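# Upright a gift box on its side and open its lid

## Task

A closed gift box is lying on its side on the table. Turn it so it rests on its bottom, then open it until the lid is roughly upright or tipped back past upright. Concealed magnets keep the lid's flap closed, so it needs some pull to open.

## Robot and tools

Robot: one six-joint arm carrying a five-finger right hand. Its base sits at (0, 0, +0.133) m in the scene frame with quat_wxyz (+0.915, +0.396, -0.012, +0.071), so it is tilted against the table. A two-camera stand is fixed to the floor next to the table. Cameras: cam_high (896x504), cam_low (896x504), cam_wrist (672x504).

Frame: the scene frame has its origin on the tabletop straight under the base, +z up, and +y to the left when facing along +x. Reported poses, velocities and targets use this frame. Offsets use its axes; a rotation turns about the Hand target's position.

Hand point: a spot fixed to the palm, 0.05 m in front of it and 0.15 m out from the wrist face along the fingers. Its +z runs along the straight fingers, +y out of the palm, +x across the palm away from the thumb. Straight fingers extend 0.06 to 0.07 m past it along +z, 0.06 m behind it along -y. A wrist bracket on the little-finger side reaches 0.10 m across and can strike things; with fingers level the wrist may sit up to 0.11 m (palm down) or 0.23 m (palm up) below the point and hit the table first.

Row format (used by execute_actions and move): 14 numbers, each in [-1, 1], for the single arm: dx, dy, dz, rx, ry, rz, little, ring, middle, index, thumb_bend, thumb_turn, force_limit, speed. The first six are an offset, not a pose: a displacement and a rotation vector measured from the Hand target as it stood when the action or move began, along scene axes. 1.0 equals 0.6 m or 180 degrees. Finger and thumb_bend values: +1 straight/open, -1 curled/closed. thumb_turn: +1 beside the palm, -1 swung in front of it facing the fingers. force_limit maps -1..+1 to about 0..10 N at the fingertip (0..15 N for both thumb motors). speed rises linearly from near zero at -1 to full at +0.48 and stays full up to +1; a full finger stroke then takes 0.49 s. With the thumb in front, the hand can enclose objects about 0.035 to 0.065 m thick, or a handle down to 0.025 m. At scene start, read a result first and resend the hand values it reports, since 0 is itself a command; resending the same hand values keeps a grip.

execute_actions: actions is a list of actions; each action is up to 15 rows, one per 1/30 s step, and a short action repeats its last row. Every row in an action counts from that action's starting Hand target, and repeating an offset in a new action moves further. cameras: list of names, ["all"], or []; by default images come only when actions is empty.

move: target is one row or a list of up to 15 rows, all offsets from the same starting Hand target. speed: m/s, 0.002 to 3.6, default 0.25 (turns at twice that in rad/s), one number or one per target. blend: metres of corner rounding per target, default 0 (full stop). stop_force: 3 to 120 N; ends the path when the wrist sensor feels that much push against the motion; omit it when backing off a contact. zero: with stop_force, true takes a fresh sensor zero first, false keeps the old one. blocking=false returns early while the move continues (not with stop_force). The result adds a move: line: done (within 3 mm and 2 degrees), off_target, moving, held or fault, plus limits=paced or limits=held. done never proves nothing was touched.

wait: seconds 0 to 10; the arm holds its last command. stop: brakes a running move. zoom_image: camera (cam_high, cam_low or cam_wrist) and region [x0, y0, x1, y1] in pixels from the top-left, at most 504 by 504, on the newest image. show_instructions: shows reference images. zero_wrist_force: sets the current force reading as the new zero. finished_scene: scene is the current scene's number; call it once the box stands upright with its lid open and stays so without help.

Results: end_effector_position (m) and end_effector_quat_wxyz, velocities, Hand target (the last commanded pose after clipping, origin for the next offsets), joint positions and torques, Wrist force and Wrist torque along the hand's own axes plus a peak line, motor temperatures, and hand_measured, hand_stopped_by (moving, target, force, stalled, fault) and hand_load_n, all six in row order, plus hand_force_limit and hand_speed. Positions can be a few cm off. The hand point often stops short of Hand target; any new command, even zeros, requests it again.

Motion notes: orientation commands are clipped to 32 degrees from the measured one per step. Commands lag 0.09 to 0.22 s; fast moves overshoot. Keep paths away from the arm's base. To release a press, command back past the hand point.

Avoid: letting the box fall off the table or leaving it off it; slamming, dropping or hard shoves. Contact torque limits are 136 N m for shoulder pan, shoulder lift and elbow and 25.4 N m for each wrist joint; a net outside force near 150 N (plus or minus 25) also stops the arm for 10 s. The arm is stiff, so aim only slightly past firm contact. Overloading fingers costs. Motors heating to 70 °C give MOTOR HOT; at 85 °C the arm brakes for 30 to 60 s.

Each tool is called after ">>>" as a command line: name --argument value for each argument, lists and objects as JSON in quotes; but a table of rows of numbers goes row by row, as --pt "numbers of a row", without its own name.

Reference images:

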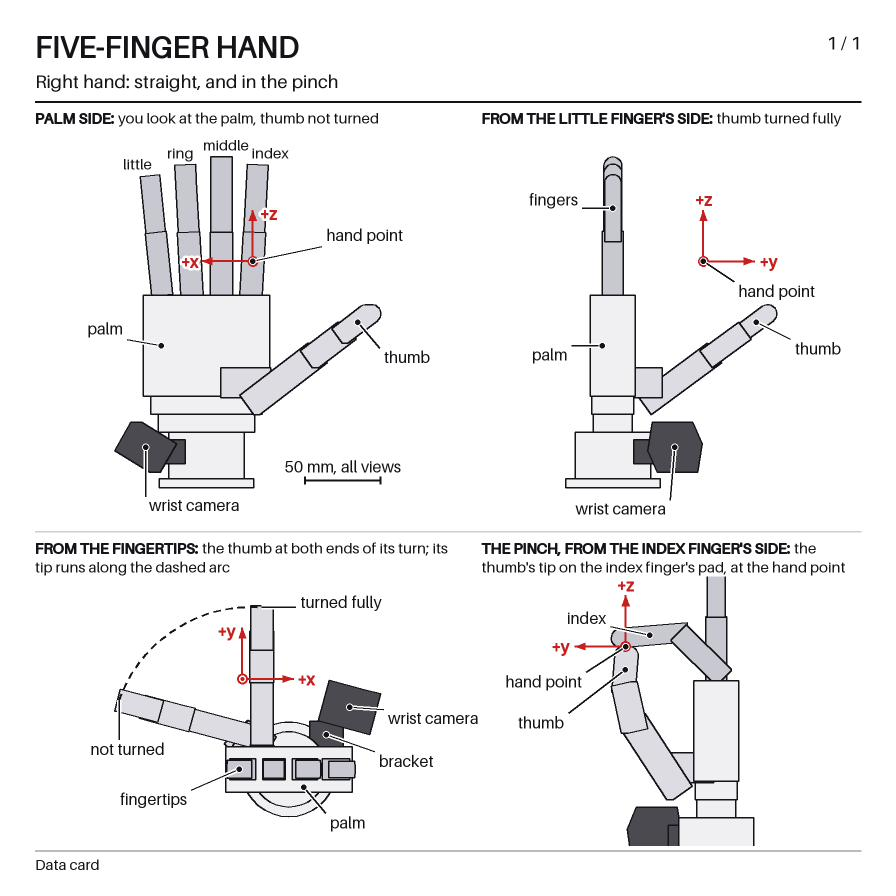

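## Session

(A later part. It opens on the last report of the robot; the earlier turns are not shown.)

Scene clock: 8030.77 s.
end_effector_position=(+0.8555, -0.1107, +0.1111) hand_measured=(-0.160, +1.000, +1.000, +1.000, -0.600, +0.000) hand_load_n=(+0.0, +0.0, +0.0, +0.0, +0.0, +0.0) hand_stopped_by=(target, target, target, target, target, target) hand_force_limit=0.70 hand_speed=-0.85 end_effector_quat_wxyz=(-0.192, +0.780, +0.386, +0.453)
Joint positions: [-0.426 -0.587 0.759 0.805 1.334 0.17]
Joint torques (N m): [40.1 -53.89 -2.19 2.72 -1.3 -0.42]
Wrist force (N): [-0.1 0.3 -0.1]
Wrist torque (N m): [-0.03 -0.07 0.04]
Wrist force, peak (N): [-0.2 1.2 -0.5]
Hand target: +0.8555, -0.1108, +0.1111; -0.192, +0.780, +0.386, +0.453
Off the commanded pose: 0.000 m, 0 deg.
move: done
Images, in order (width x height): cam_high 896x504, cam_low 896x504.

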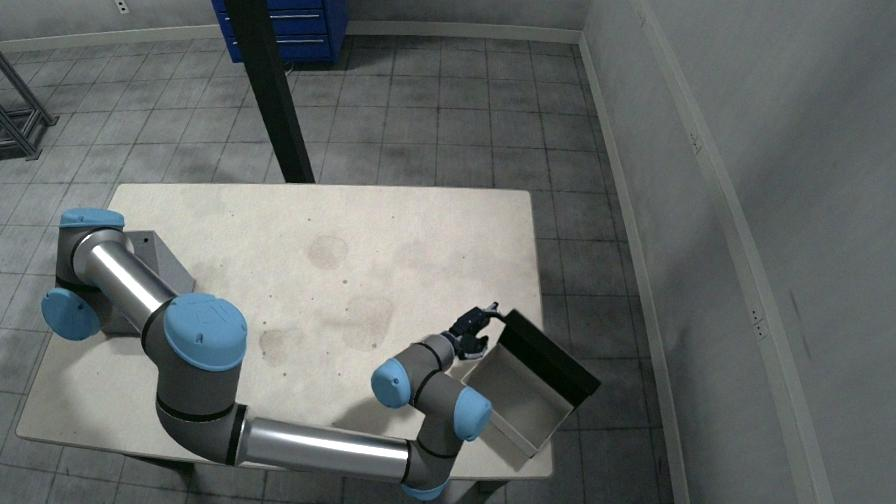

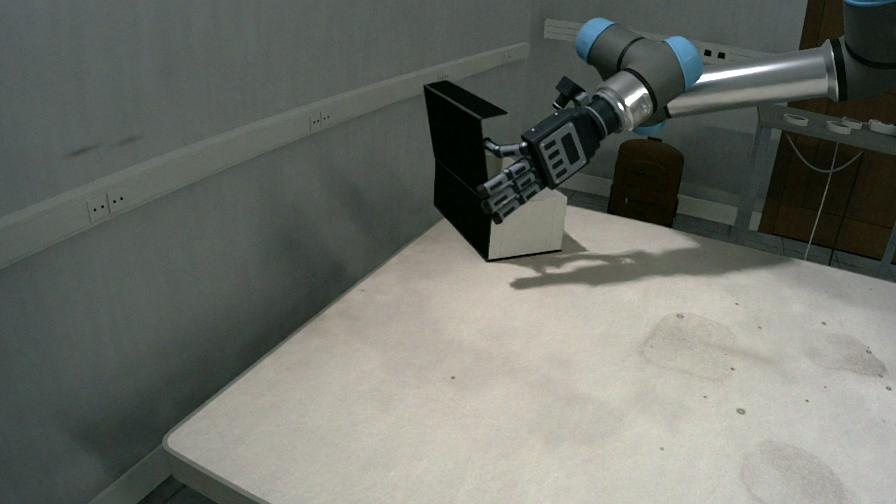

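>>> move --target '[-0.0161, -0.0191, 0, 0, 0, 0, -0.16, 1, 1, 1, -0.6, 0, 0.7, -0.85]' --speed 0.03 --cameras '["cam_low"]'

>>> zoom_image --camera "cam_low" --region '[410, 60, 620, 270]'

Scene clock: 8041.00 s.
end_effector_position=(+0.8458, -0.1224, +0.1111) hand_measured=(-0.160, +1.000, +1.000, +1.000, -0.600, +0.000) hand_load_n=(+0.0, +0.0, +0.0, +0.0, +0.0, +0.5) hand_stopped_by=(target, target, target, target, target, target) hand_force_limit=0.70 hand_speed=-0.85 end_effector_quat_wxyz=(-0.192, +0.780, +0.386, +0.454)
Joint positions: [-0.443 -0.622 0.805 0.797 1.325 0.156]
Joint torques (N m): [53.05 -37.51 -14.98 0.19 -1.22 0.87]
Wrist force (N): [0.4 1.0 -0.3]
Wrist torque (N m): [0.10 -0.14 0.18]
Wrist force, peak (N): [-0.3 1.0 -0.9]
Hand target: +0.8458, -0.1223, +0.1111; -0.192, +0.780, +0.386, +0.453
Off the commanded pose: 0.000 m, 0 deg.
move: done
Images, in order (width x height): cam_low 896x504.

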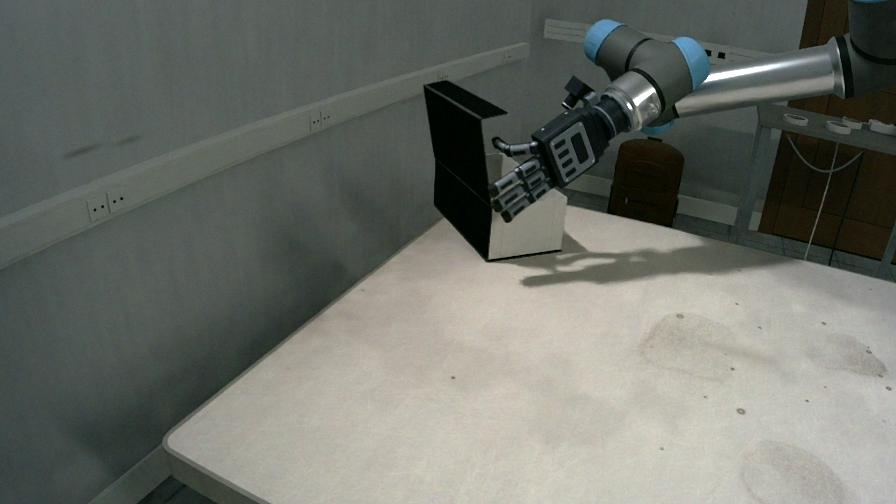

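Scaled by 2.400 from the camera's 896x504 image, which has a finer 1280x720 frame.

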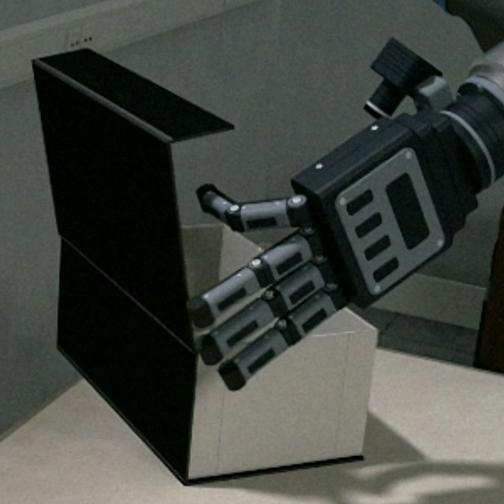

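>>> move --pt "-0.0891 0.0753 0.0 0 0 0 -0.16 1 1 1 -0.6 0 0.7 -0.85" --pt "-0.18 0.13 0.08 0 0 0 -0.16 1 1 1 -0.6 0 0.7 -0.85" --speed 0.06 --blend 0.02 --cameras '["cam_high", "cam_low"]'

>>> wait --seconds 3 --cameras '["cam_high", "cam_low"]'

>>> zoom_image --camera "cam_low" --region '[410, 60, 620, 270]'

>>> zoom_image --camera "cam_high" --region '[400, 290, 620, 490]'

Scene clock: 8049.97 s.
end_effector_position=(+0.7379, -0.0444, +0.1591) hand_measured=(-0.160, +1.000, +1.000, +1.000, -0.600, +0.000) hand_load_n=(+0.0, +0.0, +0.0, +0.0, +0.0, +0.0) hand_stopped_by=(target, target, target, target, target, target) hand_force_limit=0.70 hand_speed=-0.85 end_effector_quat_wxyz=(-0.192, +0.780, +0.386, +0.453)
Joint positions: [-0.343 -0.886 1.361 0.487 1.382 0.241]
Joint torques (N m): [31.31 -29.18 -12.65 3.03 -3.31 -1.71]
Wrist force (N): [-0.2 1.0 -0.2]
Wrist torque (N m): [0.11 -0.08 0.06]
Wrist force, peak (N): [0.0 1.2 -0.8]
Hand target: +0.7378, -0.0443, +0.1591; -0.192, +0.780, +0.386, +0.453
Off the commanded pose: 0.000 m, 0 deg.
move: done
Images, in order (width x height): cam_high 896x504, cam_low 896x504.

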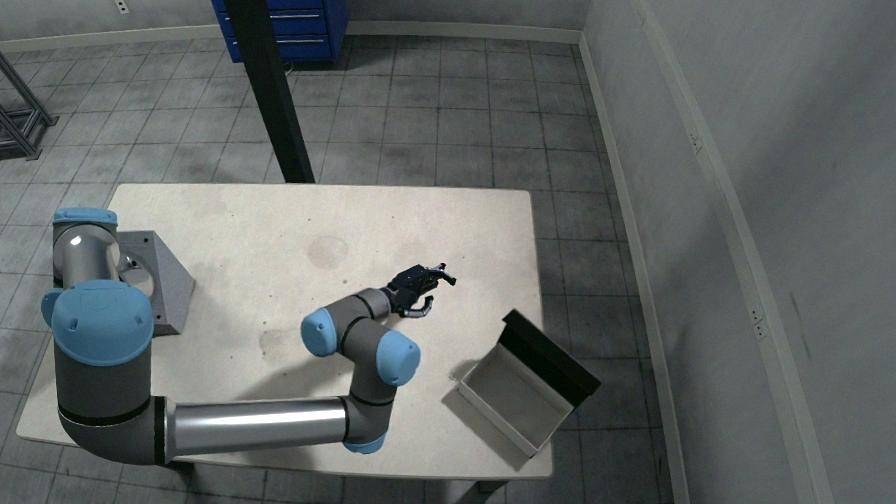

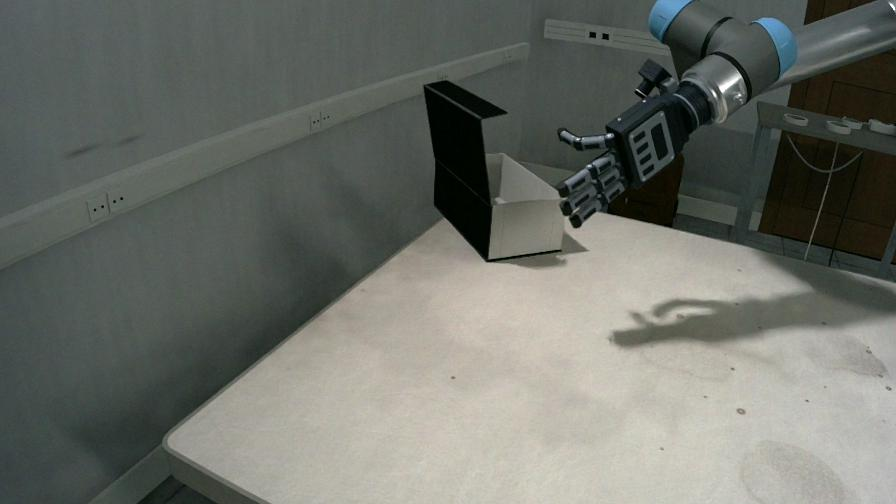

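Scene clock: 8052.97 s.
end_effector_position=(+0.7378, -0.0443, +0.1591) hand_measured=(-0.160, +1.000, +1.000, +1.000, -0.600, +0.000) hand_load_n=(+0.0, +0.0, +0.0, +0.0, +0.0, +0.5) hand_stopped_by=(target, target, target, target, target, target) hand_force_limit=0.70 hand_speed=-0.85 end_effector_quat_wxyz=(-0.192, +0.780, +0.386, +0.453)
Joint positions: [-0.343 -0.886 1.361 0.487 1.381 0.241]
Joint torques (N m): [31.12 -28.69 -2.4 3.2 -3.38 -1.21]
Wrist force (N): [-0.3 1.0 -0.4]
Wrist torque (N m): [0.13 -0.06 0.07]
Wrist force, peak (N): [0.3 1.2 -0.8]
Hand target: +0.7378, -0.0443, +0.1591; -0.192, +0.780, +0.386, +0.453
Off the commanded pose: 0.000 m, 0 deg.
wait: 3.00 s; at rest by 0.17 s
Images, in order (width x height): cam_high 896x504, cam_low 896x504.

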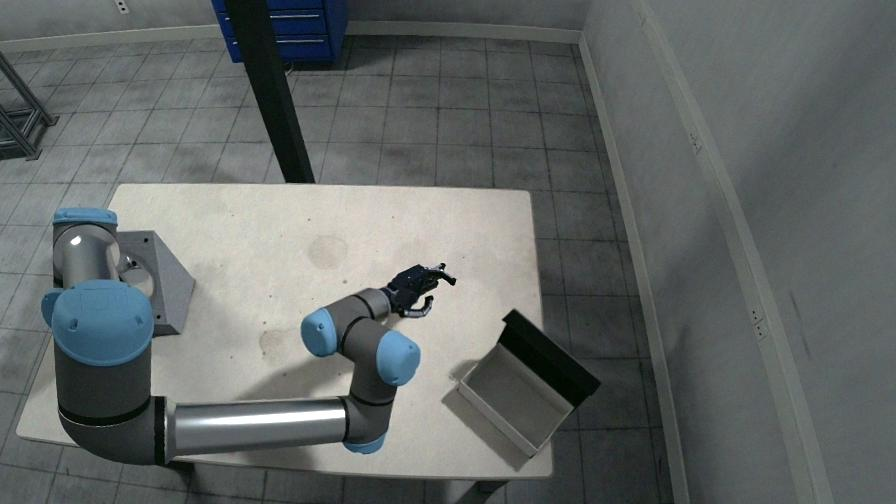

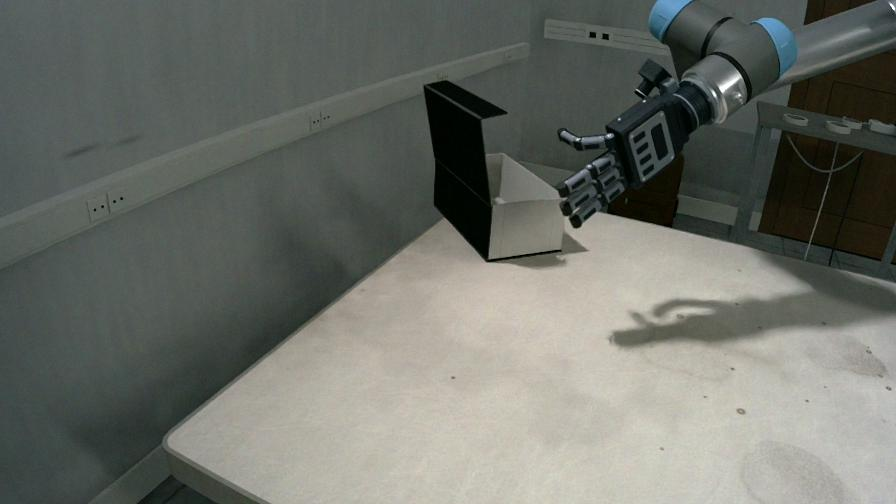

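Scaled by 2.400 from the camera's 896x504 image, which has a finer 1280x720 frame.

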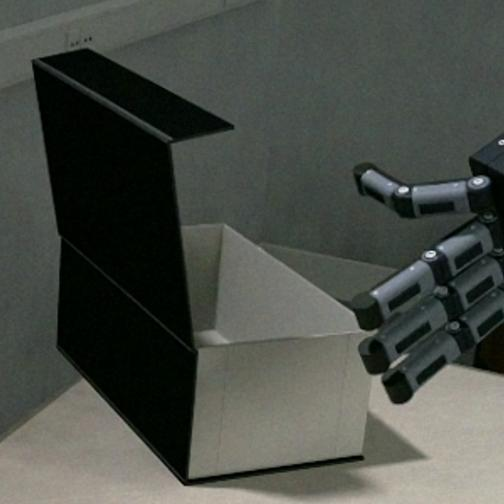

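Scaled by 2.291 from the camera's 896x504 image, which has a finer 1280x720 frame.

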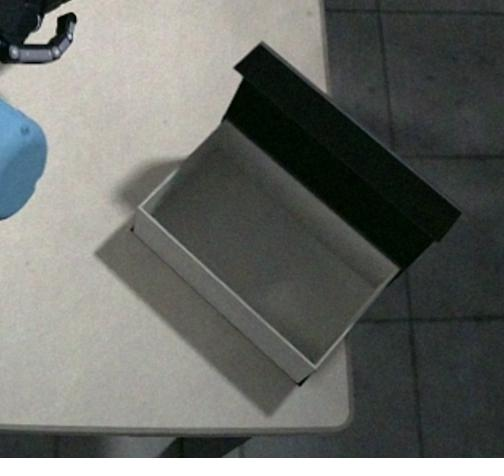

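>>> finished_scene --scene 2

The scene is finished: the task was done.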